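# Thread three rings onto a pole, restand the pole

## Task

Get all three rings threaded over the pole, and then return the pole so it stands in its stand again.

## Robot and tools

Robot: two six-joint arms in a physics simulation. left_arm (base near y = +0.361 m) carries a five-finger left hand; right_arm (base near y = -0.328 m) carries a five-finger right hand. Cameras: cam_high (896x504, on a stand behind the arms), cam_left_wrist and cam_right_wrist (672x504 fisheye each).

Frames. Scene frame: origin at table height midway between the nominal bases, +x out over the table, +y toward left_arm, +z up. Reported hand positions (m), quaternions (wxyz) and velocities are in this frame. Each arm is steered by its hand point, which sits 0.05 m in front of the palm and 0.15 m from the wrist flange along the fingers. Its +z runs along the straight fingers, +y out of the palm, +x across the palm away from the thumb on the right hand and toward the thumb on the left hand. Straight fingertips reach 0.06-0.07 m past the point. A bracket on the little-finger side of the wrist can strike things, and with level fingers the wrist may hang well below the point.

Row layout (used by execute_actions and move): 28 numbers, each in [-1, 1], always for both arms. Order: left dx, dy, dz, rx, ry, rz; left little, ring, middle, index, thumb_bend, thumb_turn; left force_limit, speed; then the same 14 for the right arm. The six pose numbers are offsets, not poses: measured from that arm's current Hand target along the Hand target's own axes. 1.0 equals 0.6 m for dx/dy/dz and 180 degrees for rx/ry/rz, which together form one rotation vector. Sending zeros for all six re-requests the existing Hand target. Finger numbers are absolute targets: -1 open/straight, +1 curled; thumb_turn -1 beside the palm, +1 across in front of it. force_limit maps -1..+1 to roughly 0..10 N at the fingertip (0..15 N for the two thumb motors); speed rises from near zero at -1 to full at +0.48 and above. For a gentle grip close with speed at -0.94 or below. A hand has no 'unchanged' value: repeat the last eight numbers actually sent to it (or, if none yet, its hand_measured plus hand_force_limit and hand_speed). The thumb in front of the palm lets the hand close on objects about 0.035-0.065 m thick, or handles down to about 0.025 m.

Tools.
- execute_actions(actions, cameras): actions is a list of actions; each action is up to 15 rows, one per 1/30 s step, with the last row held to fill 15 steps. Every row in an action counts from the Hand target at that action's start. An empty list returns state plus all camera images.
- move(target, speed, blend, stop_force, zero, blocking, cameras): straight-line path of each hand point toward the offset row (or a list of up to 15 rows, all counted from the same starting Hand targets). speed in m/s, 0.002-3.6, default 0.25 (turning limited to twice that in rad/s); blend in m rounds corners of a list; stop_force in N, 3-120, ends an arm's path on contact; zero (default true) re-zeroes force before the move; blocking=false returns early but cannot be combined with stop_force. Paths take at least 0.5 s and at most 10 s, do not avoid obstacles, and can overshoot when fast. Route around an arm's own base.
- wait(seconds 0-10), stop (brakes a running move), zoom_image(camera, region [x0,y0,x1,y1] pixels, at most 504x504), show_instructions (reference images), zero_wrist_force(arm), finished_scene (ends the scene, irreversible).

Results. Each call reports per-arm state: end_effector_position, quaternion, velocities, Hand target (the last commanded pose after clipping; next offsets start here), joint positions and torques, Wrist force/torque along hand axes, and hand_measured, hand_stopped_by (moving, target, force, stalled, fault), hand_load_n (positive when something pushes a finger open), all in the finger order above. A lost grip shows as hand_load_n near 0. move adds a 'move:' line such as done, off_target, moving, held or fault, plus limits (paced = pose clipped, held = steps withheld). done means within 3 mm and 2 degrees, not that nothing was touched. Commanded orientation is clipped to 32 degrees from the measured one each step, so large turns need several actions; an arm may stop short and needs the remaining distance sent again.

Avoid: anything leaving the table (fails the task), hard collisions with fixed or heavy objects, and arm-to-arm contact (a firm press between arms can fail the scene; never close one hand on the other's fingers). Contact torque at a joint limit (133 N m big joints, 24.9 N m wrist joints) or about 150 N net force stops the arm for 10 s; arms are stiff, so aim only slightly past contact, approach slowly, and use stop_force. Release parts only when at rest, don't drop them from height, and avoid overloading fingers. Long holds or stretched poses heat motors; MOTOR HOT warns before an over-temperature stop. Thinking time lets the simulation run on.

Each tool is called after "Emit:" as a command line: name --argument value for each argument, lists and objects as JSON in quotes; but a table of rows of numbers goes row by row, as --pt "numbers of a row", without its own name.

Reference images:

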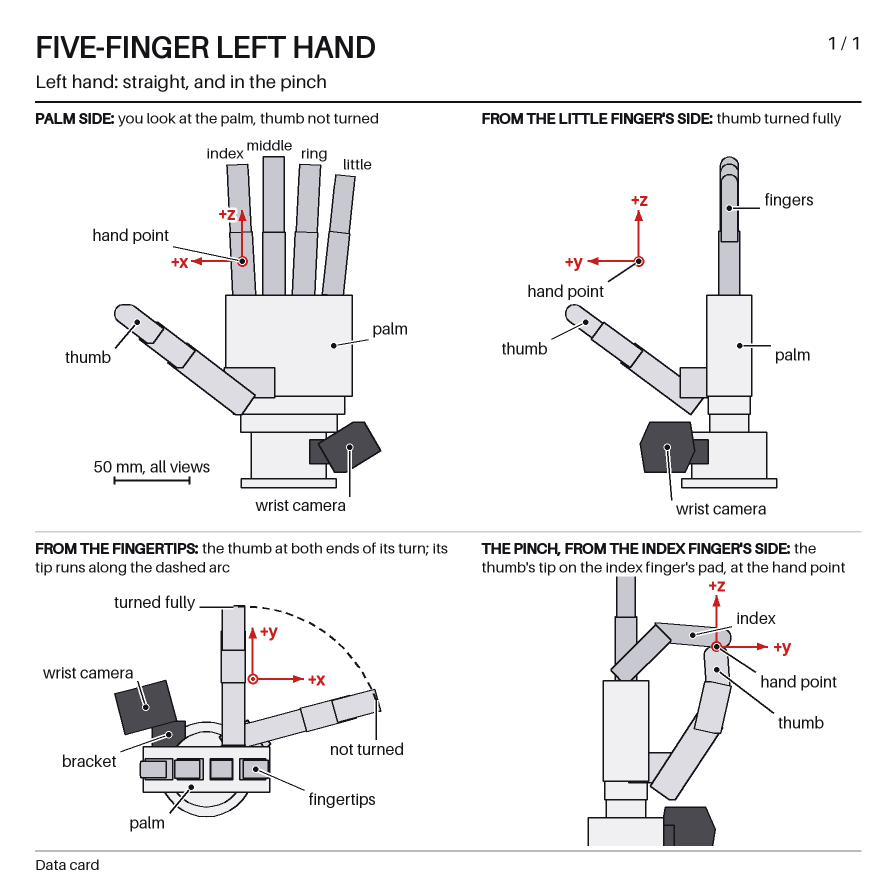

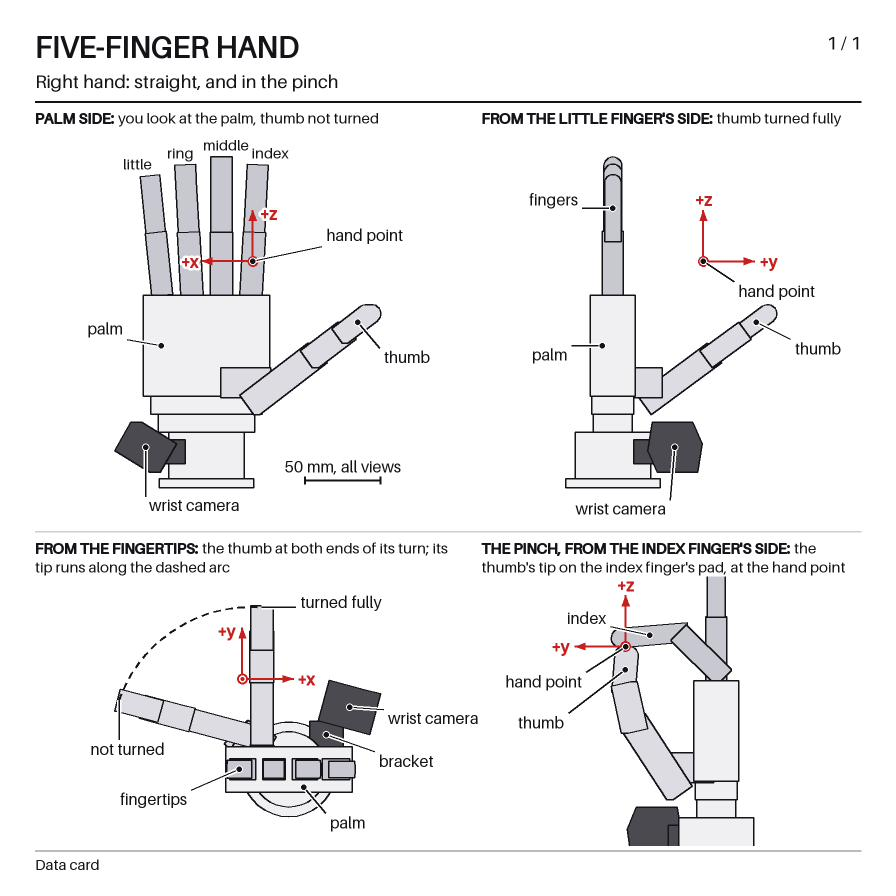

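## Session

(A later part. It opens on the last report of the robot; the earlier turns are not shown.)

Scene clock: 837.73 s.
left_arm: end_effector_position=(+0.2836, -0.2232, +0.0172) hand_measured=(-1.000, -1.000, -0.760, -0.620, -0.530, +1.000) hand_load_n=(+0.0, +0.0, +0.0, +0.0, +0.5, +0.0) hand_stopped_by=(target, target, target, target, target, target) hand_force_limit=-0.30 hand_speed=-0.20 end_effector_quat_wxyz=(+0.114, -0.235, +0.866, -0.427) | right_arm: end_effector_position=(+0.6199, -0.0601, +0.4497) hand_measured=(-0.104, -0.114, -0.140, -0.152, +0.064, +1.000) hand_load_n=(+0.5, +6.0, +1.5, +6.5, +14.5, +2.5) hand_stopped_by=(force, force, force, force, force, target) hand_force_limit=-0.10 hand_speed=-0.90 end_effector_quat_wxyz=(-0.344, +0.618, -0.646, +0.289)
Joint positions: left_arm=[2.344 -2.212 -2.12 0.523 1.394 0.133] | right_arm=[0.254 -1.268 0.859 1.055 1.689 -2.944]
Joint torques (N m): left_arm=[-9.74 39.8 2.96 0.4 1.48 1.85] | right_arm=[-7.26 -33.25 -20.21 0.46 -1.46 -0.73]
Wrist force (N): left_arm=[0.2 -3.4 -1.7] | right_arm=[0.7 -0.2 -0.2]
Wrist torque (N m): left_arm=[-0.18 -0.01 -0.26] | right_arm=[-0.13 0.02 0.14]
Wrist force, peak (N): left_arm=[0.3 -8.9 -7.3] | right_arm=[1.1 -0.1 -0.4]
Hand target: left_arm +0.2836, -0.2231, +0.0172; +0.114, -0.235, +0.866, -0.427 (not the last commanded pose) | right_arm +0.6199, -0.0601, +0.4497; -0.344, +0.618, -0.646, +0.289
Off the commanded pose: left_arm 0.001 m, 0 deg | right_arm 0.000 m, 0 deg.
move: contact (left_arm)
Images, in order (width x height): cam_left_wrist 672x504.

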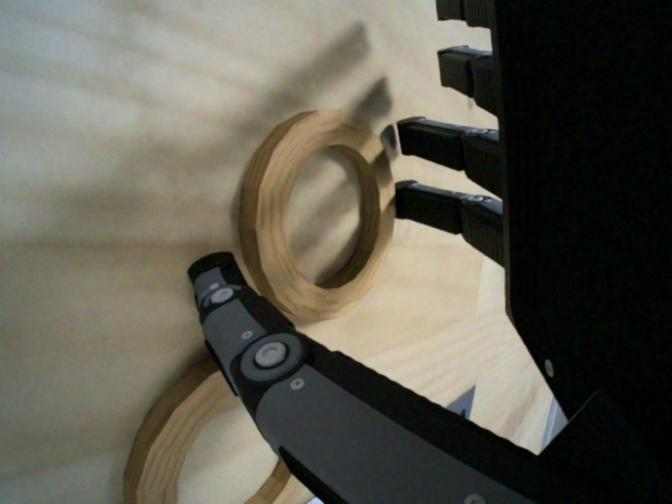

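Emit:
move --target '[0,0,0,0,0,0,-1,-1,-0.76,-0.37,-0.3,1,-0.2,-0.87,0,0,0,0,0,0,0.32,0.32,0.3,0.32,0.4,1,-0.1,-0.9]' --cameras '["cam_left_wrist"]'

Scene clock: 844.57 s.
left_arm: end_effector_position=(+0.2836, -0.2232, +0.0172) hand_measured=(-1.000, -1.000, -0.760, -0.538, -0.466, +1.000) hand_load_n=(+0.0, +0.0, +0.0, +8.0, +6.5, +0.0) hand_stopped_by=(target, target, target, force, force, target) hand_force_limit=-0.20 hand_speed=-0.87 end_effector_quat_wxyz=(+0.114, -0.235, +0.866, -0.427) | right_arm: end_effector_position=(+0.6199, -0.0601, +0.4497) hand_measured=(-0.104, -0.114, -0.140, -0.152, +0.064, +1.000) hand_load_n=(+0.5, +6.0, +1.5, +6.5, +14.5, +3.0) hand_stopped_by=(force, force, force, force, force, target) hand_force_limit=-0.10 hand_speed=-0.90 end_effector_quat_wxyz=(-0.344, +0.618, -0.646, +0.289)
Joint positions: left_arm=[2.344 -2.212 -2.12 0.523 1.394 0.133] | right_arm=[0.254 -1.268 0.859 1.055 1.689 -2.944]
Joint torques (N m): left_arm=[7.4 36.41 5.03 1.28 1.57 1.53] | right_arm=[-6.88 -33.9 -20.29 0.2 -1.36 -0.55]
Wrist force (N): left_arm=[-0.2 -4.9 -1.5] | right_arm=[1.0 -0.2 -0.1]
Wrist torque (N m): left_arm=[0.14 0.04 -0.28] | right_arm=[-0.14 -0.03 0.16]
Wrist force, peak (N): left_arm=[0.0 -7.8 0.1] | right_arm=[1.1 -0.2 -0.2]
Hand target: left_arm +0.2836, -0.2231, +0.0172; +0.114, -0.235, +0.866, -0.427 | right_arm +0.6199, -0.0601, +0.4497; -0.344, +0.618, -0.646, +0.289
Off the commanded pose: left_arm 0.000 m, 0 deg | right_arm 0.000 m, 0 deg.
move: done
Images, in order (width x height): cam_left_wrist 672x504.

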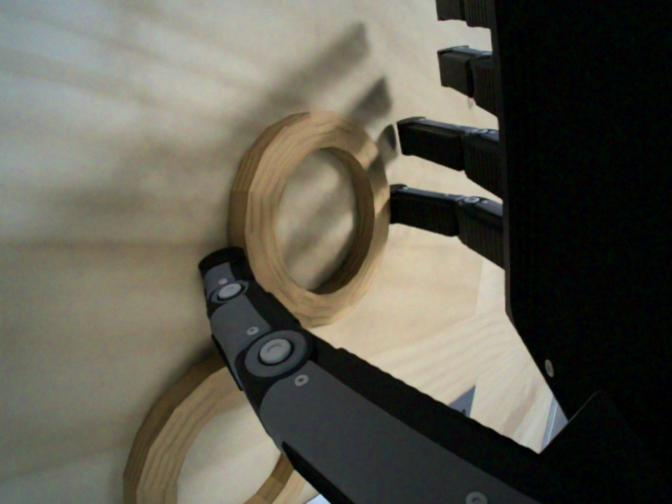

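Raise 3 mm and look at the loads, then close the middle finger.

Emit:
move --target '[0,-0.0055,-0.0042,0,0,0,-1,-1,-0.76,-0.37,-0.3,1,-0.2,-0.87,0,0,0,0,0,0,0.32,0.32,0.3,0.32,0.4,1,-0.1,-0.9]' --speed 0.02

Emit:
move --target '[0,0,0,0,0,0,-1,-1,-0.4,-0.36,-0.28,1,-0.2,-0.87,0,0,0,0,0,0,0.32,0.32,0.3,0.32,0.4,1,-0.1,-0.9]' --cameras '["cam_left_wrist"]'

Scene clock: 848.60 s.
left_arm: end_effector_position=(+0.2836, -0.2232, +0.0213) hand_measured=(-1.000, -1.000, -0.760, -0.538, -0.466, +1.000) hand_load_n=(+0.0, +0.0, +0.0, +6.0, +7.0, -0.5) hand_stopped_by=(target, target, target, force, force, target) hand_force_limit=-0.20 hand_speed=-0.87 end_effector_quat_wxyz=(+0.114, -0.235, +0.866, -0.427) | right_arm: end_effector_position=(+0.6199, -0.0601, +0.4497) hand_measured=(-0.104, -0.114, -0.140, -0.152, +0.064, +1.000) hand_load_n=(+0.5, +6.0, +1.0, +6.5, +14.5, +2.5) hand_stopped_by=(force, force, force, force, force, target) hand_force_limit=-0.10 hand_speed=-0.90 end_effector_quat_wxyz=(-0.344, +0.618, -0.646, +0.289)
Joint positions: left_arm=[2.344 -2.201 -2.121 0.513 1.394 0.133] | right_arm=[0.254 -1.268 0.859 1.055 1.689 -2.944]
Joint torques (N m): left_arm=[12.7 42 3.26 0.93 0.61 1.65] | right_arm=[-7.1 -34.09 -20.27 0.27 -1.41 -0.67]
Wrist force (N): left_arm=[-0.1 -0.5 1.9] | right_arm=[0.8 -0.1 -0.2]
Wrist torque (N m): left_arm=[-0.01 0.06 -0.31] | right_arm=[-0.11 0.00 0.15]
Wrist force, peak (N): left_arm=[-0.1 -5.3 -1.6] | right_arm=[1.1 -0.3 -0.2]
Hand target: left_arm +0.2836, -0.2232, +0.0213; +0.114, -0.235, +0.866, -0.427 | right_arm +0.6199, -0.0601, +0.4497; -0.344, +0.618, -0.646, +0.289
Off the commanded pose: left_arm 0.000 m, 0 deg | right_arm 0.000 m, 0 deg.
move: done

Scene clock: 849.40 s.
left_arm: end_effector_position=(+0.2836, -0.2232, +0.0214) hand_measured=(-1.000, -1.000, -0.570, -0.538, -0.466, +1.000) hand_load_n=(+0.0, +0.0, +4.5, +6.0, +7.0, +0.0) hand_stopped_by=(target, target, force, force, force, target) hand_force_limit=-0.20 hand_speed=-0.87 end_effector_quat_wxyz=(+0.114, -0.235, +0.866, -0.427) | right_arm: end_effector_position=(+0.6199, -0.0601, +0.4497) hand_measured=(-0.104, -0.114, -0.140, -0.152, +0.064, +1.000) hand_load_n=(+0.5, +6.0, +1.0, +6.5, +14.5, +3.0) hand_stopped_by=(force, force, force, force, force, target) hand_force_limit=-0.10 hand_speed=-0.90 end_effector_quat_wxyz=(-0.344, +0.618, -0.646, +0.289)
Joint positions: left_arm=[2.344 -2.201 -2.121 0.513 1.394 0.133] | right_arm=[0.254 -1.268 0.859 1.055 1.689 -2.944]
Joint torques (N m): left_arm=[12.79 37.72 3.71 0.94 -0.61 2] | right_arm=[-6.65 -34.22 -20.23 0.16 -1.42 -0.51]
Wrist force (N): left_arm=[0.2 -5.2 1.2] | right_arm=[1.1 -0.3 -0.1]
Wrist torque (N m): left_arm=[0.09 -0.01 -0.18] | right_arm=[-0.14 -0.05 0.16]
Wrist force, peak (N): left_arm=[-0.1 -5.6 1.3] | right_arm=[1.2 -0.2 -0.2]
Hand target: left_arm +0.2836, -0.2232, +0.0213; +0.114, -0.235, +0.866, -0.427 | right_arm +0.6199, -0.0601, +0.4497; -0.344, +0.618, -0.646, +0.289
Off the commanded pose: left_arm 0.000 m, 0 deg | right_arm 0.000 m, 0 deg.
move: done
Images, in order (width x height): cam_left_wrist 672x504.

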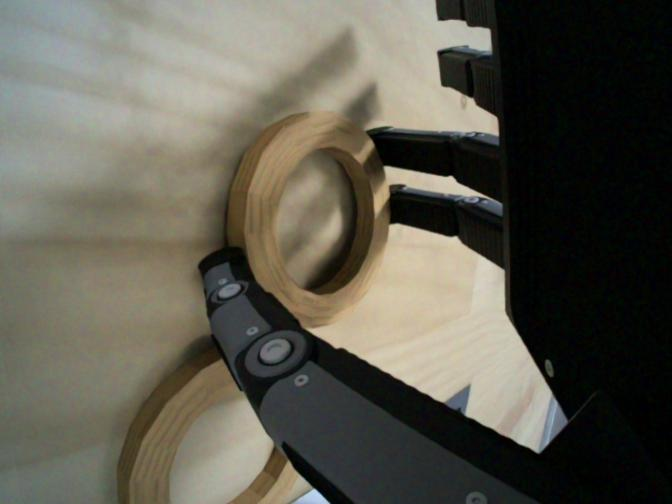

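Emit:
move --target '[0,-0.1322,-0.1017,0,0,0,-1,-1,-0.4,-0.36,-0.28,1,-0.2,-0.87,0,0,0,0,0,0,0.32,0.32,0.3,0.32,0.4,1,-0.1,-0.9]' --speed 0.08 --cameras '["cam_left_wrist"]'

Scene clock: 858.37 s.
left_arm: end_effector_position=(+0.2839, -0.2229, +0.1214) hand_measured=(-1.000, -1.000, -0.568, -0.538, -0.466, +1.000) hand_load_n=(+0.0, +0.0, +0.0, +6.5, +7.0, +0.0) hand_stopped_by=(target, target, force, force, force, target) hand_force_limit=-0.20 hand_speed=-0.87 end_effector_quat_wxyz=(+0.114, -0.235, +0.866, -0.427) | right_arm: end_effector_position=(+0.6199, -0.0601, +0.4497) hand_measured=(-0.104, -0.114, -0.140, -0.152, +0.064, +1.000) hand_load_n=(+0.5, +6.0, +1.5, +6.5, +14.5, +3.0) hand_stopped_by=(force, force, force, force, force, target) hand_force_limit=-0.10 hand_speed=-0.90 end_effector_quat_wxyz=(-0.344, +0.618, -0.646, +0.289)
Joint positions: left_arm=[2.345 -1.963 -2.099 0.253 1.394 0.134] | right_arm=[0.254 -1.268 0.859 1.055 1.689 -2.944]
Joint torques (N m): left_arm=[13.8 37.86 21.55 0.87 -1.63 2.08] | right_arm=[-7.17 -34.49 -20.37 0.12 -1.4 -0.4]
Wrist force (N): left_arm=[0.1 -0.5 1.9] | right_arm=[0.9 -0.2 -0.2]
Wrist torque (N m): left_arm=[-0.01 0.03 -0.28] | right_arm=[-0.12 -0.01 0.14]
Wrist force, peak (N): left_arm=[0.0 -5.6 1.0] | right_arm=[1.1 -0.2 -0.3]
Hand target: left_arm +0.2839, -0.2229, +0.1214; +0.114, -0.235, +0.866, -0.427 | right_arm +0.6199, -0.0601, +0.4497; -0.344, +0.618, -0.646, +0.289
Off the commanded pose: left_arm 0.000 m, 0 deg | right_arm 0.000 m, 0 deg.
move: done
Images, in order (width x height): cam_left_wrist 672x504.

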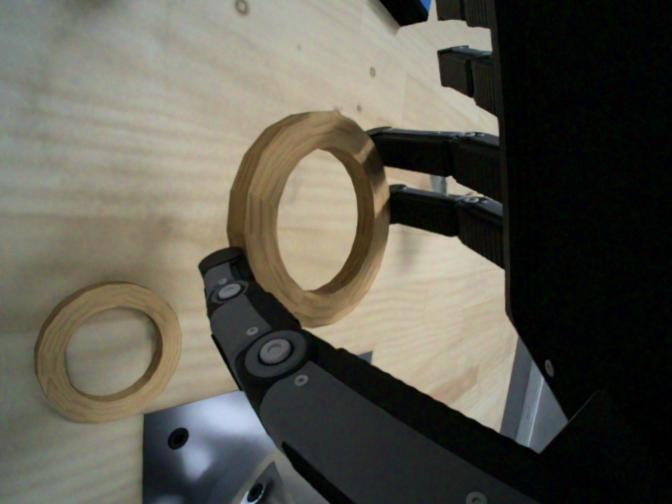

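Emit:
move --pt "-0.2367 -0.0023 -0.3215 0.05 0.014 -0.1 -1 -1 -0.38 -0.36 -0.28 1 -0.2 -0.87 0 0 0 0 0 0 0.32 0.32 0.3 0.32 0.4 1 -0.1 -0.9" --pt "-0.7667 0.0707 -0.7032 0.2587 0.0697 -0.5144 -1 -1 -0.38 -0.36 -0.28 1 -0.2 -0.87 0 0 0 0 0 0 0.32 0.32 0.3 0.32 0.4 1 -0.1 -0.9" --speed 0.3 --blend 0.05

Emit:
move --target '[0,0,0,0,0,0,-1,-1,-0.38,-0.36,-0.28,1,-0.2,-0.87,-0.0667,0.27,-0.0352,0,0.0167,-0.0222,0.32,0.32,0.3,0.32,0.4,1,-0.1,-0.9]' --speed 0.15 --cameras '["all"]'

Scene clock: 881.03 s.
left_arm: end_effector_position=(+0.4998, +0.3210, +0.3433) hand_measured=(-1.000, -1.000, -0.536, -0.538, -0.466, +1.000) hand_load_n=(+0.0, +0.0, +5.5, +1.5, +7.5, +0.5) hand_stopped_by=(target, target, force, force, force, target) hand_force_limit=-0.20 hand_speed=-0.87 end_effector_quat_wxyz=(+0.243, +0.677, -0.252, +0.647) | right_arm: end_effector_position=(+0.6199, -0.0601, +0.4497) hand_measured=(-0.104, -0.114, -0.140, -0.152, +0.064, +1.000) hand_load_n=(+0.5, +6.0, +1.0, +6.5, +14.5, +2.5) hand_stopped_by=(force, force, force, force, force, target) hand_force_limit=-0.10 hand_speed=-0.90 end_effector_quat_wxyz=(-0.344, +0.618, -0.646, +0.289)
Joint positions: left_arm=[3.996 -1.646 -2.424 -0.107 0.051 -0.54] | right_arm=[0.254 -1.268 0.859 1.055 1.689 -2.944]
Joint torques (N m): left_arm=[14.74 10.51 6.86 4.09 0.39 -1.9] | right_arm=[-6.81 -36.02 -19.41 -0.06 -1.33 -0.28]
Wrist force (N): left_arm=[2.7 0.9 1.8] | right_arm=[0.8 0.0 -0.2]
Wrist torque (N m): left_arm=[0.01 -0.25 0.12] | right_arm=[-0.10 0.01 0.14]
Wrist force, peak (N): left_arm=[2.7 0.4 2.4] | right_arm=[1.2 -0.1 -0.2]
Hand target: left_arm +0.5005, +0.3205, +0.3433; +0.229, +0.670, -0.226, +0.669 | right_arm +0.6199, -0.0601, +0.4497; -0.344, +0.618, -0.646, +0.289
Off the commanded pose: left_arm 0.001 m, 4 deg | right_arm 0.000 m, 0 deg.
move: off_target (left_arm)

Scene clock: 882.67 s.
left_arm: end_effector_position=(+0.4998, +0.3210, +0.3433) hand_measured=(-1.000, -1.000, -0.536, -0.538, -0.466, +1.000) hand_load_n=(+0.0, +0.0, +5.5, +1.5, +7.5, +0.0) hand_stopped_by=(target, target, force, force, force, target) hand_force_limit=-0.20 hand_speed=-0.87 end_effector_quat_wxyz=(+0.243, +0.677, -0.252, +0.647) | right_arm: end_effector_position=(+0.5059, -0.0100, +0.3367) hand_measured=(-0.104, -0.114, -0.140, -0.152, +0.064, +1.000) hand_load_n=(+0.5, +6.0, +1.5, +6.5, +14.5, +3.0) hand_stopped_by=(force, force, force, force, force, target) hand_force_limit=-0.10 hand_speed=-0.90 end_effector_quat_wxyz=(-0.316, +0.632, -0.633, +0.316)
Joint positions: left_arm=[3.996 -1.646 -2.424 -0.107 0.051 -0.54] | right_arm=[0.507 -1.459 1.391 0.766 1.939 -2.848]
Joint torques (N m): left_arm=[13.75 10.44 7.09 4.12 0.33 -1.92] | right_arm=[7.28 -39.44 -12 -1.39 1.69 2.61]
Wrist force (N): left_arm=[2.6 0.8 1.8] | right_arm=[0.7 -0.1 0.1]
Wrist torque (N m): left_arm=[0.00 -0.22 0.12] | right_arm=[-0.15 0.00 0.00]
Wrist force, peak (N): left_arm=[2.9 0.7 1.8] | right_arm=[1.5 -1.1 0.3]
Hand target: left_arm +0.4998, +0.3210, +0.3433; +0.243, +0.677, -0.252, +0.647 (not the last commanded pose) | right_arm +0.5058, -0.0100, +0.3367; -0.316, +0.632, -0.633, +0.316
Off the commanded pose: left_arm 0.001 m, 4 deg | right_arm 0.000 m, 0 deg.
move: off_target (left_arm)

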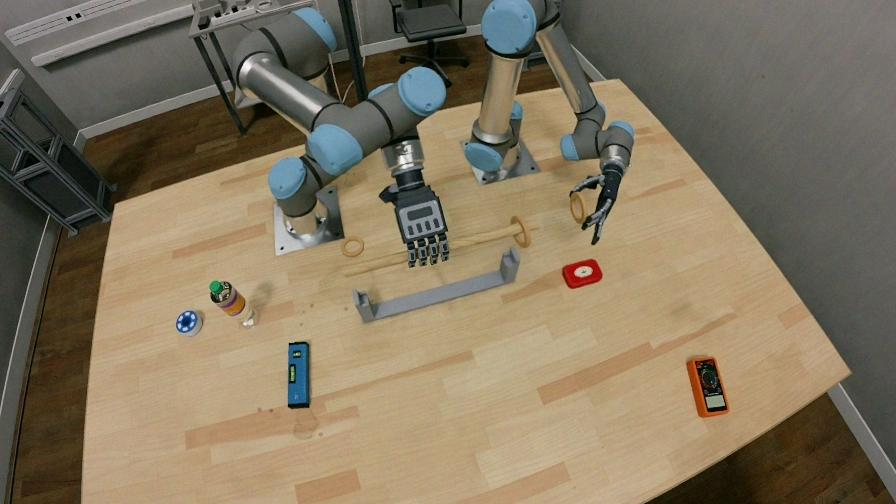

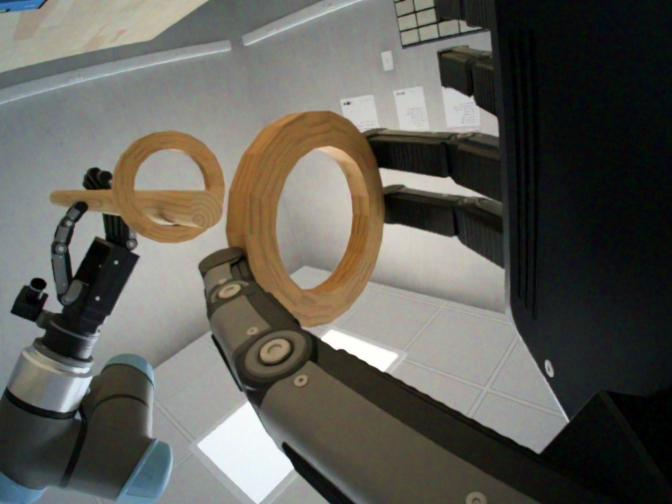

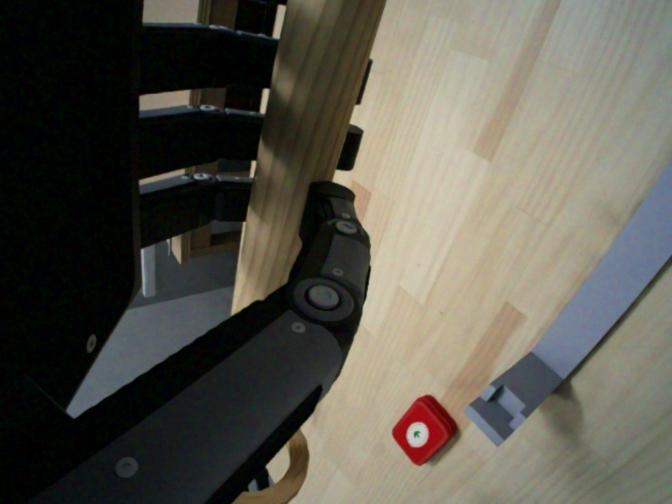

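Emit:
move --target '[0.0198,0.0932,0.1102,0.0197,0.0141,0.0005,-1,-1,-0.38,-0.36,-0.28,1,-0.2,-0.87,0,0,0,0,0,0,0.32,0.32,0.3,0.32,0.4,1,-0.1,-0.9]' --speed 0.12 --cameras '["cam_left_wrist","cam_high"]'

Emit:
zoom_image --camera "cam_left_wrist" --region '[150, 90, 420, 340]'

Scene clock: 902.67 s.
left_arm: end_effector_position=(+0.5134, +0.2352, +0.3524) hand_measured=(-1.000, -1.000, -0.536, -0.538, -0.466, +1.000) hand_load_n=(+0.0, +0.0, +5.5, +1.5, +7.5, +0.0) hand_stopped_by=(target, target, force, force, force, target) hand_force_limit=-0.20 hand_speed=-0.87 end_effector_quat_wxyz=(+0.227, +0.670, -0.227, +0.670) | right_arm: end_effector_position=(+0.5058, -0.0100, +0.3367) hand_measured=(-0.104, -0.114, -0.140, -0.152, +0.064, +1.000) hand_load_n=(+0.5, +6.5, +1.5, +7.0, +14.5, +3.0) hand_stopped_by=(force, force, force, force, force, target) hand_force_limit=-0.10 hand_speed=-0.90 end_effector_quat_wxyz=(-0.316, +0.632, -0.633, +0.316)
Joint positions: left_arm=[3.776 -1.887 -2.327 1.073 0.307 -1.572] | right_arm=[0.508 -1.459 1.391 0.766 1.939 -2.848]
Joint torques (N m): left_arm=[-12.47 15.75 16.83 2.11 1.68 -1.77] | right_arm=[6.5 -38.25 -12.33 -1.39 1.8 2.28]
Wrist force (N): left_arm=[2.9 0.6 1.7] | right_arm=[0.7 -0.1 -0.2]
Wrist torque (N m): left_arm=[-0.01 -0.29 0.14] | right_arm=[-0.12 0.01 0.00]
Wrist force, peak (N): left_arm=[3.2 1.5 2.2] | right_arm=[1.1 -0.1 0.0]
Hand target: left_arm +0.5134, +0.2352, +0.3524; +0.227, +0.670, -0.227, +0.670 | right_arm +0.5058, -0.0100, +0.3367; -0.316, +0.632, -0.633, +0.316
Off the commanded pose: left_arm 0.000 m, 0 deg | right_arm 0.000 m, 0 deg.
move: done
Images, in order (width x height): cam_high 896x504, cam_left_wrist 672x504.

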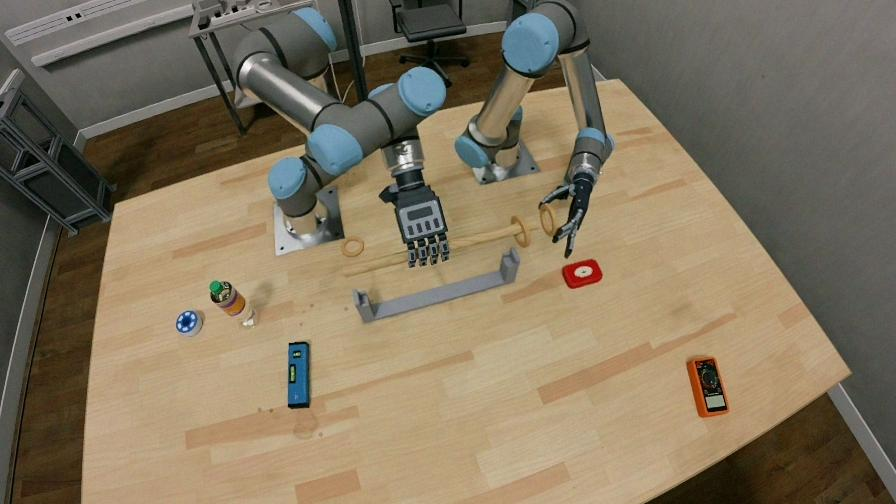

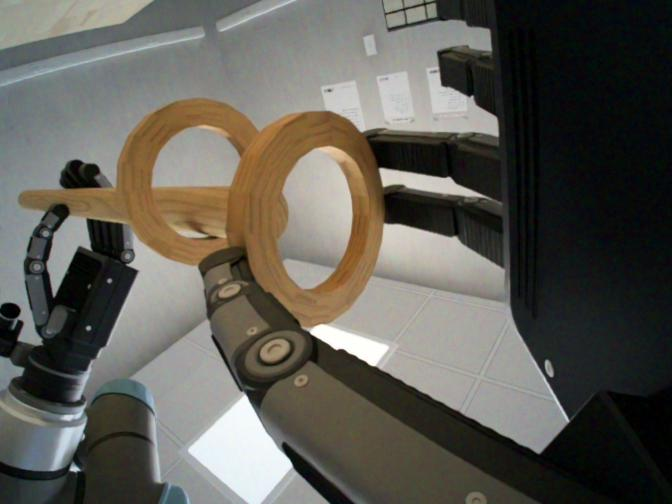

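Scaled by 1.867 from the camera's 672x504 image, which has a finer 960x720 frame.

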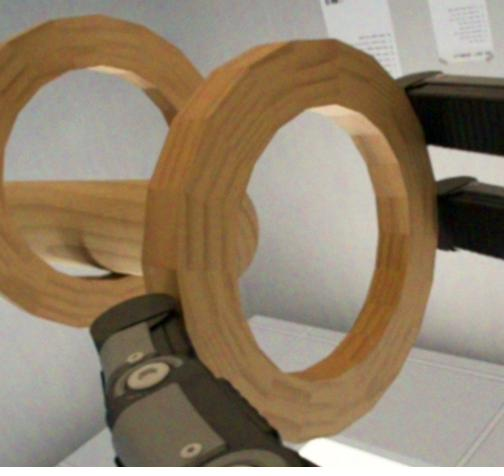

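Emit:
move --target '[0,0.0531,0.0409,0,0,0,-1,-1,-0.38,-0.36,-0.28,1,-0.2,-0.87,0,0,0,0,0,0,0.32,0.32,0.3,0.32,0.4,1,-0.1,-0.9]' --speed 0.06 --stop_force 6 --cameras '["cam_left_wrist"]'

Emit:
zoom_image --camera "cam_left_wrist" --region '[150, 90, 420, 340]'

Scene clock: 908.30 s.
left_arm: end_effector_position=(+0.5135, +0.1950, +0.3525) hand_measured=(-1.000, -1.000, -0.536, -0.538, -0.466, +1.000) hand_load_n=(-0.5, +0.0, +5.5, +1.5, +7.5, +0.0) hand_stopped_by=(target, target, force, force, force, target) hand_force_limit=-0.20 hand_speed=-0.87 end_effector_quat_wxyz=(+0.227, +0.670, -0.227, +0.670) | right_arm: end_effector_position=(+0.5058, -0.0100, +0.3367) hand_measured=(-0.104, -0.114, -0.140, -0.152, +0.064, +1.000) hand_load_n=(+0.0, +6.0, +1.5, +6.5, +14.5, +3.0) hand_stopped_by=(force, force, force, force, force, target) hand_force_limit=-0.10 hand_speed=-0.90 end_effector_quat_wxyz=(-0.316, +0.632, -0.633, +0.316)
Joint positions: left_arm=[3.668 -1.877 -2.345 1.081 0.416 -1.572] | right_arm=[0.508 -1.459 1.391 0.766 1.939 -2.848]
Joint torques (N m): left_arm=[-12.44 20.3 16.18 2.43 1.76 -1.92] | right_arm=[6.54 -39.35 -12.94 -1.4 1.77 2.33]
Wrist force (N): left_arm=[2.9 0.8 1.6] | right_arm=[0.9 -0.2 -0.1]
Wrist torque (N m): left_arm=[0.04 -0.30 0.13] | right_arm=[-0.14 -0.03 0.02]
Wrist force, peak (N): left_arm=[2.9 0.8 2.1] | right_arm=[1.1 0.1 0.1]
Hand target: left_arm +0.5135, +0.1950, +0.3525; +0.227, +0.670, -0.227, +0.670 | right_arm +0.5058, -0.0100, +0.3367; -0.316, +0.632, -0.633, +0.316
Off the commanded pose: left_arm 0.000 m, 0 deg | right_arm 0.000 m, 0 deg.
move: done
Images, in order (width x height): cam_left_wrist 672x504.

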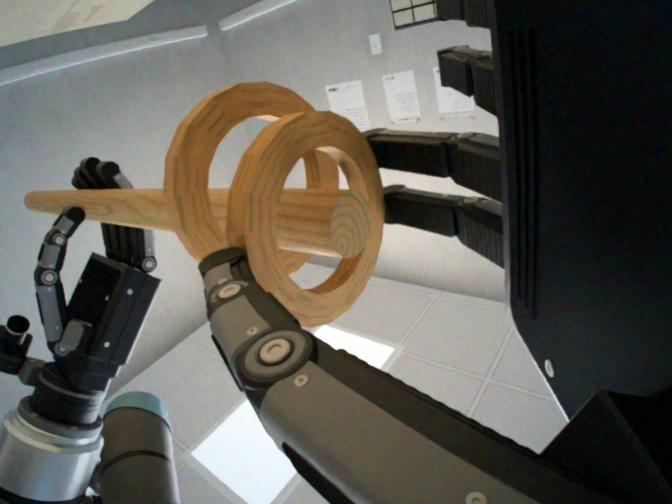

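Scaled by 1.867 from the camera's 672x504 image, which has a finer 960x720 frame.

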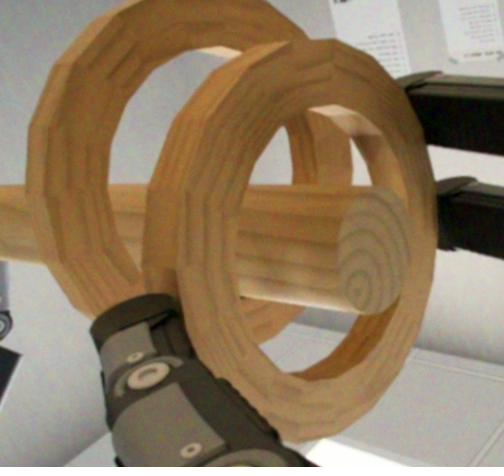

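Emit:
move --target '[0,0.0238,0.0183,0,0,0,-1,-1,-0.38,-0.36,-0.28,1,-0.2,-0.87,0,0,0,0,0,0,0.32,0.32,0.3,0.32,0.4,1,-0.1,-0.9]' --speed 0.03 --stop_force 8 --cameras '["cam_left_wrist", "cam_high"]'

Emit:
zoom_image --camera "cam_high" --region '[470, 170, 610, 270]'

Scene clock: 915.10 s.
left_arm: end_effector_position=(+0.5135, +0.1770, +0.3525) hand_measured=(-1.000, -1.000, -0.536, -0.538, -0.466, +1.000) hand_load_n=(+0.0, +0.0, +5.5, +1.5, +7.0, +0.0) hand_stopped_by=(target, target, force, force, force, target) hand_force_limit=-0.20 hand_speed=-0.87 end_effector_quat_wxyz=(+0.227, +0.670, -0.227, +0.670) | right_arm: end_effector_position=(+0.5058, -0.0100, +0.3367) hand_measured=(-0.104, -0.114, -0.140, -0.152, +0.064, +1.000) hand_load_n=(+0.5, +6.0, +1.5, +6.5, +14.5, +3.0) hand_stopped_by=(force, force, force, force, force, target) hand_force_limit=-0.10 hand_speed=-0.90 end_effector_quat_wxyz=(-0.316, +0.632, -0.633, +0.316)
Joint positions: left_arm=[3.617 -1.875 -2.349 1.082 0.467 -1.572] | right_arm=[0.508 -1.459 1.391 0.766 1.939 -2.848]
Joint torques (N m): left_arm=[-11.94 26.95 7.57 2.6 1.65 1.66] | right_arm=[5.67 -39.3 -12.99 -1.34 1.68 2.29]
Wrist force (N): left_arm=[2.9 0.7 1.7] | right_arm=[0.8 -0.3 -0.1]
Wrist torque (N m): left_arm=[0.01 -0.28 0.13] | right_arm=[-0.14 -0.01 0.01]
Wrist force, peak (N): left_arm=[3.0 0.9 2.0] | right_arm=[1.1 -0.2 -0.1]
Hand target: left_arm +0.5135, +0.1770, +0.3525; +0.227, +0.670, -0.227, +0.670 | right_arm +0.5058, -0.0100, +0.3367; -0.316, +0.632, -0.633, +0.316
Off the commanded pose: left_arm 0.000 m, 0 deg | right_arm 0.000 m, 0 deg.
move: done
Images, in order (width x height): cam_high 896x504, cam_left_wrist 672x504.

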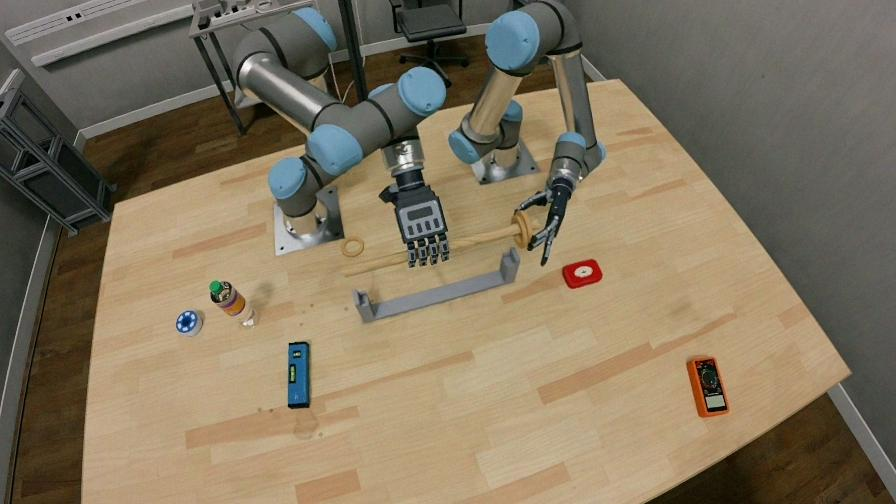

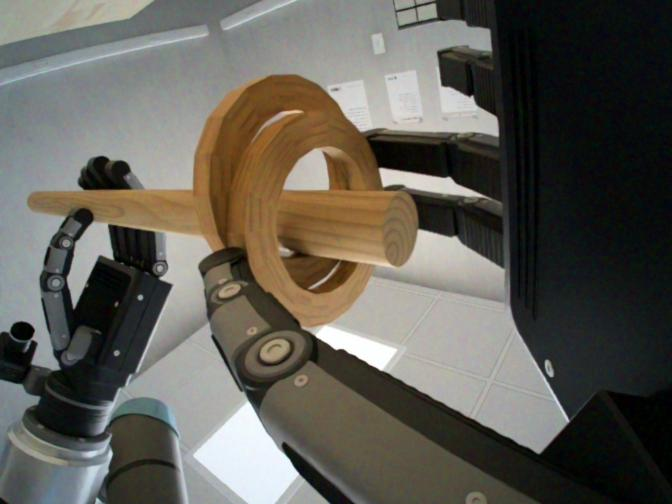

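Scaled by 3.600.

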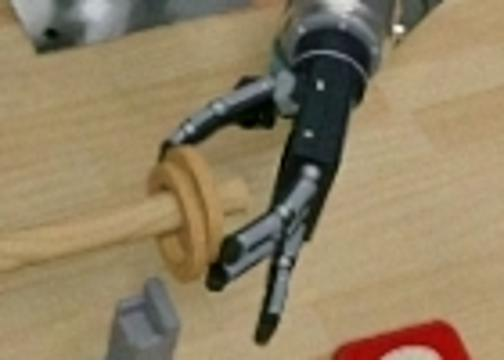

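Emit:
move --pt "0 0.0060 0.0046 0 0 0 -1 -1 -0.38 -0.36 -0.28 1 -0.2 -0.87 0 0 0 0 0 0 0.32 0.32 0.3 0.32 0.4 1 -0.1 -0.9" --pt "-0.0183 0.0060 0.0046 0 0 0 -1 -1 -0.38 -0.36 -0.28 1 -0.2 -0.87 0 0 0 0 0 0 0.32 0.32 0.3 0.32 0.4 1 -0.1 -0.9" --speed 0.03 --stop_force 8

Emit:
move --target '[0,0,0,0,0,0,-1,-1,-0.95,-0.95,-1,1,-0.3,-0.5,0,0,0,0,0,0,0.32,0.32,0.3,0.32,0.4,1,-0.1,-0.9]' --cameras '["cam_left_wrist", "cam_high"]'

Scene clock: 925.37 s.
left_arm: end_effector_position=(+0.5135, +0.1724, +0.3415) hand_measured=(-1.000, -1.000, -0.536, -0.538, -0.466, +1.000) hand_load_n=(+0.0, +0.0, +5.5, +1.5, +7.5, +0.0) hand_stopped_by=(target, target, force, force, force, target) hand_force_limit=-0.20 hand_speed=-0.87 end_effector_quat_wxyz=(+0.227, +0.670, -0.227, +0.670) | right_arm: end_effector_position=(+0.5058, -0.0100, +0.3367) hand_measured=(-0.104, -0.114, -0.140, -0.152, +0.064, +1.000) hand_load_n=(+0.5, +6.0, +1.0, +6.5, +14.5, +2.5) hand_stopped_by=(force, force, force, force, force, target) hand_force_limit=-0.10 hand_speed=-0.90 end_effector_quat_wxyz=(-0.316, +0.632, -0.633, +0.316)
Joint positions: left_arm=[3.603 -1.907 -2.354 1.12 0.48 -1.572] | right_arm=[0.508 -1.459 1.391 0.766 1.939 -2.848]
Joint torques (N m): left_arm=[-12.11 16.19 3.22 2.56 1.79 -1.92] | right_arm=[5.73 -39.28 -14.08 -1.13 1.54 2.34]
Wrist force (N): left_arm=[2.9 0.5 1.9] | right_arm=[0.8 0.1 -0.2]
Wrist torque (N m): left_arm=[-0.04 -0.29 0.14] | right_arm=[-0.10 -0.01 0.02]
Wrist force, peak (N): left_arm=[3.1 0.8 1.9] | right_arm=[1.2 -0.2 -0.1]
Hand target: left_arm +0.5135, +0.1724, +0.3415; +0.227, +0.670, -0.227, +0.670 | right_arm +0.5058, -0.0100, +0.3367; -0.316, +0.632, -0.633, +0.316
Off the commanded pose: left_arm 0.000 m, 0 deg | right_arm 0.000 m, 0 deg.
move: done

Scene clock: 926.40 s.
left_arm: end_effector_position=(+0.5135, +0.1724, +0.3415) hand_measured=(-1.000, -1.000, -0.950, -0.950, -1.000, +1.000) hand_load_n=(+0.0, +0.0, +0.0, +0.0, +0.0, +0.0) hand_stopped_by=(target, target, target, target, target, target) hand_force_limit=-0.30 hand_speed=-0.50 end_effector_quat_wxyz=(+0.227, +0.670, -0.227, +0.670) | right_arm: end_effector_position=(+0.5058, -0.0100, +0.3367) hand_measured=(-0.104, -0.114, -0.140, -0.152, +0.064, +1.000) hand_load_n=(+0.5, +6.5, +1.0, +6.5, +14.5, +2.5) hand_stopped_by=(force, force, force, force, force, target) hand_force_limit=-0.10 hand_speed=-0.90 end_effector_quat_wxyz=(-0.316, +0.632, -0.633, +0.316)
Joint positions: left_arm=[3.603 -1.907 -2.354 1.12 0.48 -1.572] | right_arm=[0.508 -1.459 1.391 0.766 1.939 -2.848]
Joint torques (N m): left_arm=[-11.66 15.92 4.15 1.18 0.53 -1.95] | right_arm=[5.56 -39.16 -14.42 -1.23 1.66 2.3]
Wrist force (N): left_arm=[3.0 0.6 1.6] | right_arm=[0.7 0.0 0.0]
Wrist torque (N m): left_arm=[-0.01 -0.28 0.14] | right_arm=[-0.12 0.01 -0.01]
Wrist force, peak (N): left_arm=[3.2 0.8 1.9] | right_arm=[1.1 0.0 -0.2]
Hand target: left_arm +0.5135, +0.1724, +0.3415; +0.227, +0.670, -0.227, +0.670 | right_arm +0.5058, -0.0100, +0.3367; -0.316, +0.632, -0.633, +0.316
Off the commanded pose: left_arm 0.000 m, 0 deg | right_arm 0.000 m, 0 deg.
move: done
Images, in order (width x height): cam_high 896x504, cam_left_wrist 672x504.

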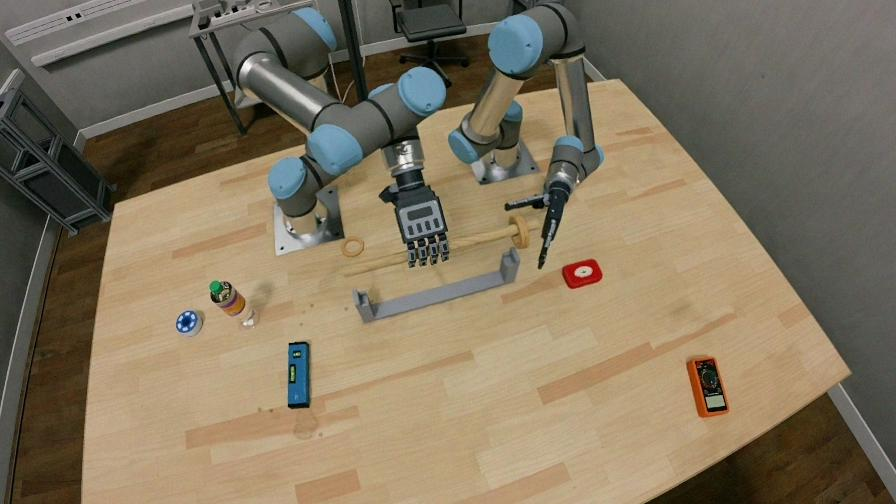

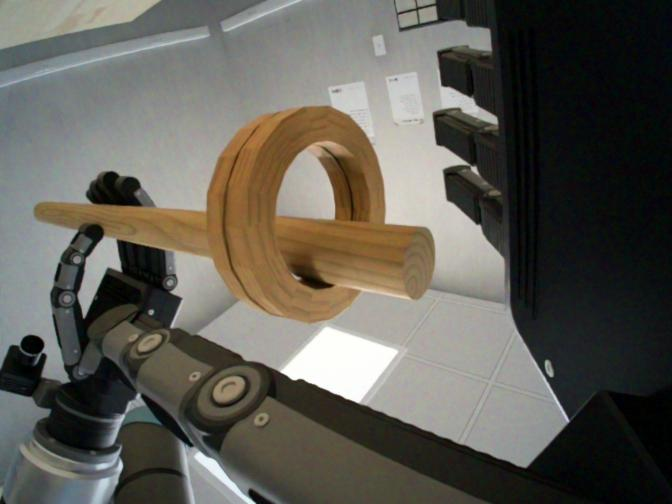

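Emit:
zoom_image --camera "cam_high" --region '[220, 120, 420, 280]'

Scaled by 2.520.

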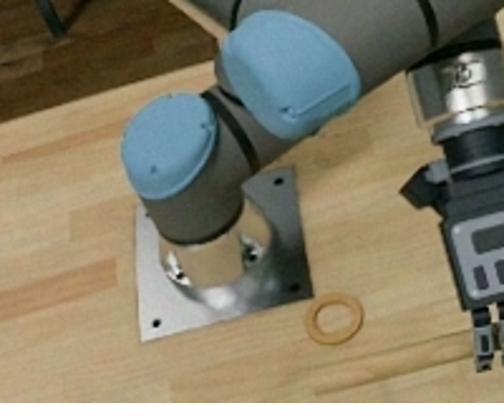

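Emit:
move --target '[0,-0.1586,-0.1221,0,0,0,-1,-1,-0.95,-0.95,-1,1,-0.3,-0.5,0,0,0,0,0,0,0.32,0.32,0.3,0.32,0.4,1,-0.1,-0.9]' --speed 0.15

Emit:
move --pt "-0.1025 0.4105 -0.0072 -0.17 0.03 0.24 -1 -1 -0.7 -0.7 -0.7 1 -0.3 -0.2 0.0833 -0.2647 0.039 0 -0.0167 0.0222 0.32 0.32 0.3 0.32 0.4 1 -0.1 -0.9" --pt "-0.4358 0.941 0.0802 -0.3855 0.0703 0.5402 -1 -1 -0.7 -0.7 -0.7 1 -0.3 -0.2 0.0833 -0.2647 0.039 0 -0.0167 0.0222 0.32 0.32 0.3 0.32 0.4 1 -0.1 -0.9" --speed 0.22 --blend 0.05 --cameras '["cam_left_wrist", "cam_high"]'

Scene clock: 958.53 s.
left_arm: end_effector_position=(+0.5132, +0.2925, +0.3414) hand_measured=(-1.000, -1.000, -0.950, -0.950, -1.000, +1.000) hand_load_n=(+0.0, +0.0, -0.5, +0.0, +0.0, +0.0) hand_stopped_by=(target, target, target, target, target, target) hand_force_limit=-0.30 hand_speed=-0.50 end_effector_quat_wxyz=(+0.227, +0.670, -0.227, +0.670) | right_arm: end_effector_position=(+0.5058, -0.0100, +0.3367) hand_measured=(-0.104, -0.114, -0.140, -0.152, +0.064, +1.000) hand_load_n=(+0.0, +6.0, +1.0, +6.5, +14.5, +3.0) hand_stopped_by=(force, force, force, force, force, target) hand_force_limit=-0.10 hand_speed=-0.90 end_effector_quat_wxyz=(-0.316, +0.632, -0.633, +0.316)
Joint positions: left_arm=[3.913 -1.945 -2.285 1.089 0.171 -1.573] | right_arm=[0.508 -1.459 1.391 0.766 1.939 -2.848]
Joint torques (N m): left_arm=[13.79 17.75 16.17 -1.72 -1.48 2.08] | right_arm=[3.96 -38.87 -14.5 -0.83 1.2 2.2]
Wrist force (N): left_arm=[3.0 0.7 1.9] | right_arm=[0.8 -0.1 0.3]
Wrist torque (N m): left_arm=[-0.01 -0.29 0.09] | right_arm=[-0.16 -0.02 -0.01]
Wrist force, peak (N): left_arm=[3.0 1.7 2.3] | right_arm=[1.1 0.1 -0.1]
Hand target: left_arm +0.5132, +0.2925, +0.3414; +0.227, +0.670, -0.227, +0.670 | right_arm +0.5058, -0.0100, +0.3367; -0.316, +0.632, -0.633, +0.316
Off the commanded pose: left_arm 0.000 m, 0 deg | right_arm 0.000 m, 0 deg.
move: done

Scene clock: 963.87 s.
left_arm: end_effector_position=(+0.2081, -0.1852, +0.0804) hand_measured=(-1.000, -1.000, -0.700, -0.700, -0.700, +1.000) hand_load_n=(+0.0, +0.0, -0.5, +0.0, +0.0, +0.0) hand_stopped_by=(target, target, target, target, target, target) hand_force_limit=-0.30 hand_speed=-0.20 end_effector_quat_wxyz=(+0.000, +0.000, +0.897, -0.441) | right_arm: end_effector_position=(+0.6198, -0.0600, +0.4498) hand_measured=(-0.104, -0.114, -0.140, -0.152, +0.064, +1.000) hand_load_n=(+0.5, +6.0, +1.5, +6.5, +14.5, +3.0) hand_stopped_by=(force, force, force, force, force, target) hand_force_limit=-0.10 hand_speed=-0.90 end_effector_quat_wxyz=(-0.344, +0.618, -0.646, +0.289)
Joint positions: left_arm=[2.429 -1.976 -1.72 2.844 -0.945 -2.551] | right_arm=[0.254 -1.268 0.859 1.055 1.689 -2.944]
Joint torques (N m): left_arm=[-12.36 26.06 20.95 -3.02 -0.96 2] | right_arm=[-7.41 -21.29 -24.26 1.9 -1.48 -2.25]
Wrist force (N): left_arm=[-0.4 -0.7 1.7] | right_arm=[0.9 -0.1 0.0]
Wrist torque (N m): left_arm=[-0.02 0.09 -0.29] | right_arm=[-0.13 -0.01 0.14]
Wrist force, peak (N): left_arm=[3.1 0.4 2.3] | right_arm=[1.1 -0.2 0.0]
Hand target: left_arm +0.2081, -0.1852, +0.0804; +0.000, +0.000, +0.897, -0.441 | right_arm +0.6198, -0.0600, +0.4498; -0.344, +0.618, -0.646, +0.289
Off the commanded pose: left_arm 0.000 m, 0 deg | right_arm 0.000 m, 0 deg.
move: done
Images, in order (width x height): cam_high 896x504, cam_left_wrist 672x504.

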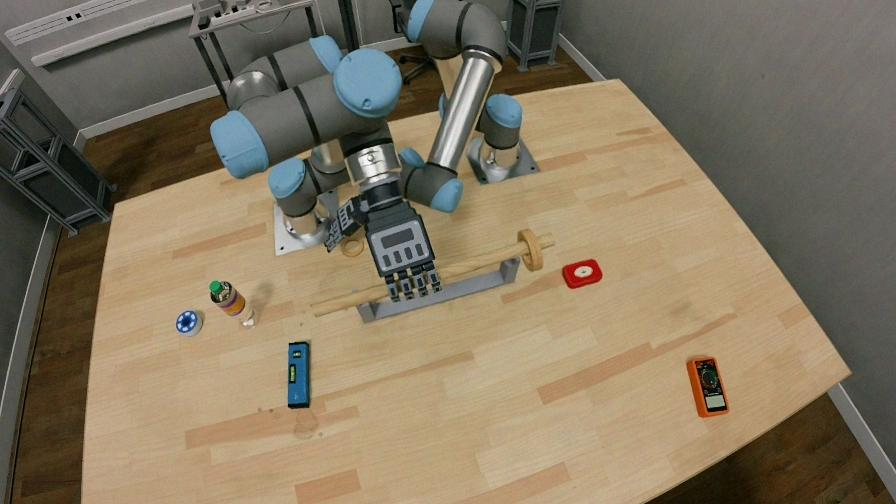

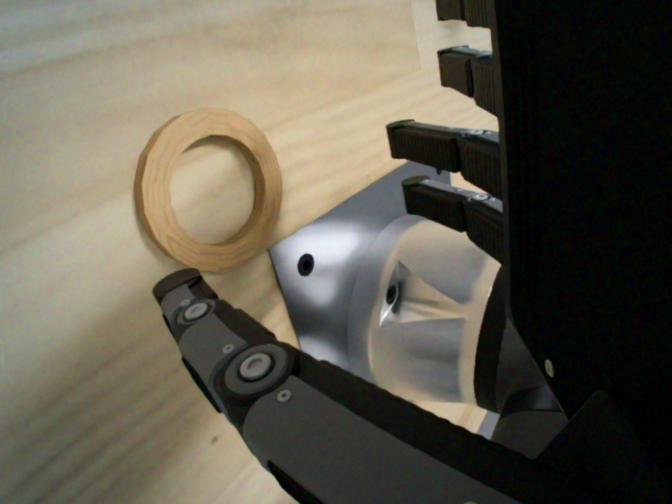

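Emit:
move --target '[-0.0178,0.0498,0.0322,0,0,0,-1,-1,-0.76,-0.7,-0.62,1,-0.3,-0.2,0,0,0,0,0,0,0.32,0.32,0.3,0.32,0.4,1,-0.1,-0.9]' --speed 0.1 --cameras '["cam_left_wrist"]'

Scene clock: 974.60 s.
left_arm: end_effector_position=(+0.2188, -0.1823, +0.0450) hand_measured=(-1.000, -1.000, -0.760, -0.700, -0.620, +1.000) hand_load_n=(+0.0, +0.0, +0.0, +0.0, +0.0, +0.0) hand_stopped_by=(target, target, target, target, target, target) hand_force_limit=-0.30 hand_speed=-0.20 end_effector_quat_wxyz=(+0.000, +0.000, +0.897, -0.441) | right_arm: end_effector_position=(+0.6198, -0.0600, +0.4498) hand_measured=(-0.104, -0.114, -0.140, -0.152, +0.064, +1.000) hand_load_n=(+0.5, +6.0, +1.5, +6.5, +14.5, +2.5) hand_stopped_by=(force, force, force, force, force, target) hand_force_limit=-0.10 hand_speed=-0.90 end_effector_quat_wxyz=(-0.344, +0.618, -0.646, +0.289)
Joint positions: left_arm=[2.451 -2.033 -1.745 2.912 -0.931 -2.53] | right_arm=[0.254 -1.268 0.859 1.055 1.689 -2.944]
Joint torques (N m): left_arm=[14.63 27.43 7.88 0.79 2.31 2.05] | right_arm=[-7.5 -22.71 -24.06 1.85 -1.49 -2.22]
Wrist force (N): left_arm=[-0.3 -0.5 1.6] | right_arm=[0.9 -0.1 -0.1]
Wrist torque (N m): left_arm=[0.01 0.07 -0.30] | right_arm=[-0.12 -0.01 0.14]
Wrist force, peak (N): left_arm=[-0.3 -0.1 2.0] | right_arm=[1.3 -0.1 -0.2]
Hand target: left_arm +0.2188, -0.1823, +0.0449; +0.000, +0.000, +0.897, -0.441 | right_arm +0.6198, -0.0600, +0.4498; -0.344, +0.618, -0.646, +0.289
Off the commanded pose: left_arm 0.000 m, 0 deg | right_arm 0.000 m, 0 deg.
move: done
Images, in order (width x height): cam_left_wrist 672x504.

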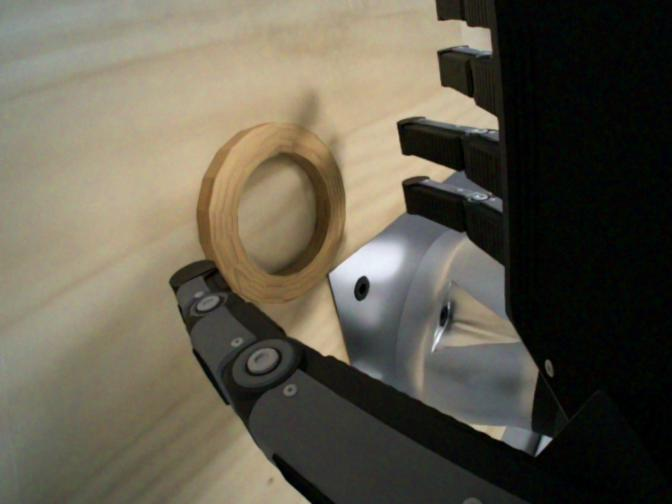

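Emit:
move --target '[0.0038,0.0305,0.0302,0,0,0,-1,-1,-0.76,-0.66,-0.58,1,-0.3,-0.2,0,0,0,0,0,0,0.32,0.32,0.3,0.32,0.4,1,-0.1,-0.9]' --speed 0.02 --stop_force 3 --cameras '["cam_left_wrist"]'

Scene clock: 984.23 s.
left_arm: end_effector_position=(+0.2165, -0.1854, +0.0194) hand_measured=(-1.000, -1.000, -0.760, -0.660, -0.580, +1.000) hand_load_n=(+0.0, +0.0, +0.0, +0.0, +0.0, +0.0) hand_stopped_by=(target, target, target, target, target, target) hand_force_limit=-0.30 hand_speed=-0.20 end_effector_quat_wxyz=(+0.000, +0.000, +0.897, -0.441) | right_arm: end_effector_position=(+0.6198, -0.0600, +0.4498) hand_measured=(-0.104, -0.114, -0.140, -0.152, +0.064, +1.000) hand_load_n=(+0.5, +6.0, +1.5, +6.5, +14.5, +2.5) hand_stopped_by=(force, force, force, force, force, target) hand_force_limit=-0.10 hand_speed=-0.90 end_effector_quat_wxyz=(-0.344, +0.618, -0.646, +0.289)
Joint positions: left_arm=[2.442 -2.072 -1.762 2.974 -0.937 -2.539] | right_arm=[0.254 -1.268 0.859 1.055 1.689 -2.944]
Joint torques (N m): left_arm=[-12.24 26.78 8.01 0.77 -0.87 -1.89] | right_arm=[-7.37 -22.74 -23.53 1.75 -1.32 -2.05]
Wrist force (N): left_arm=[-0.3 -0.6 1.5] | right_arm=[1.0 -0.2 0.0]
Wrist torque (N m): left_arm=[0.01 0.06 -0.17] | right_arm=[-0.14 -0.01 0.14]
Wrist force, peak (N): left_arm=[-0.2 -0.8 1.9] | right_arm=[1.2 -0.1 -0.1]
Hand target: left_arm +0.2165, -0.1854, +0.0194; +0.000, +0.000, +0.897, -0.441 | right_arm +0.6198, -0.0600, +0.4498; -0.344, +0.618, -0.646, +0.289
Off the commanded pose: left_arm 0.000 m, 0 deg | right_arm 0.000 m, 0 deg.
move: done
Images, in order (width x height): cam_left_wrist 672x504.

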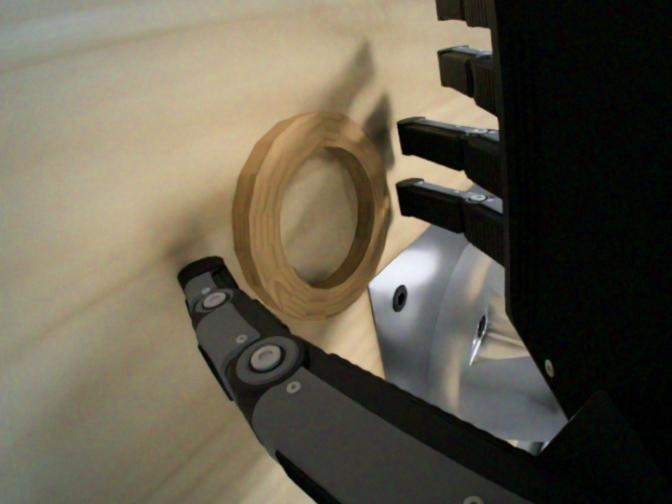

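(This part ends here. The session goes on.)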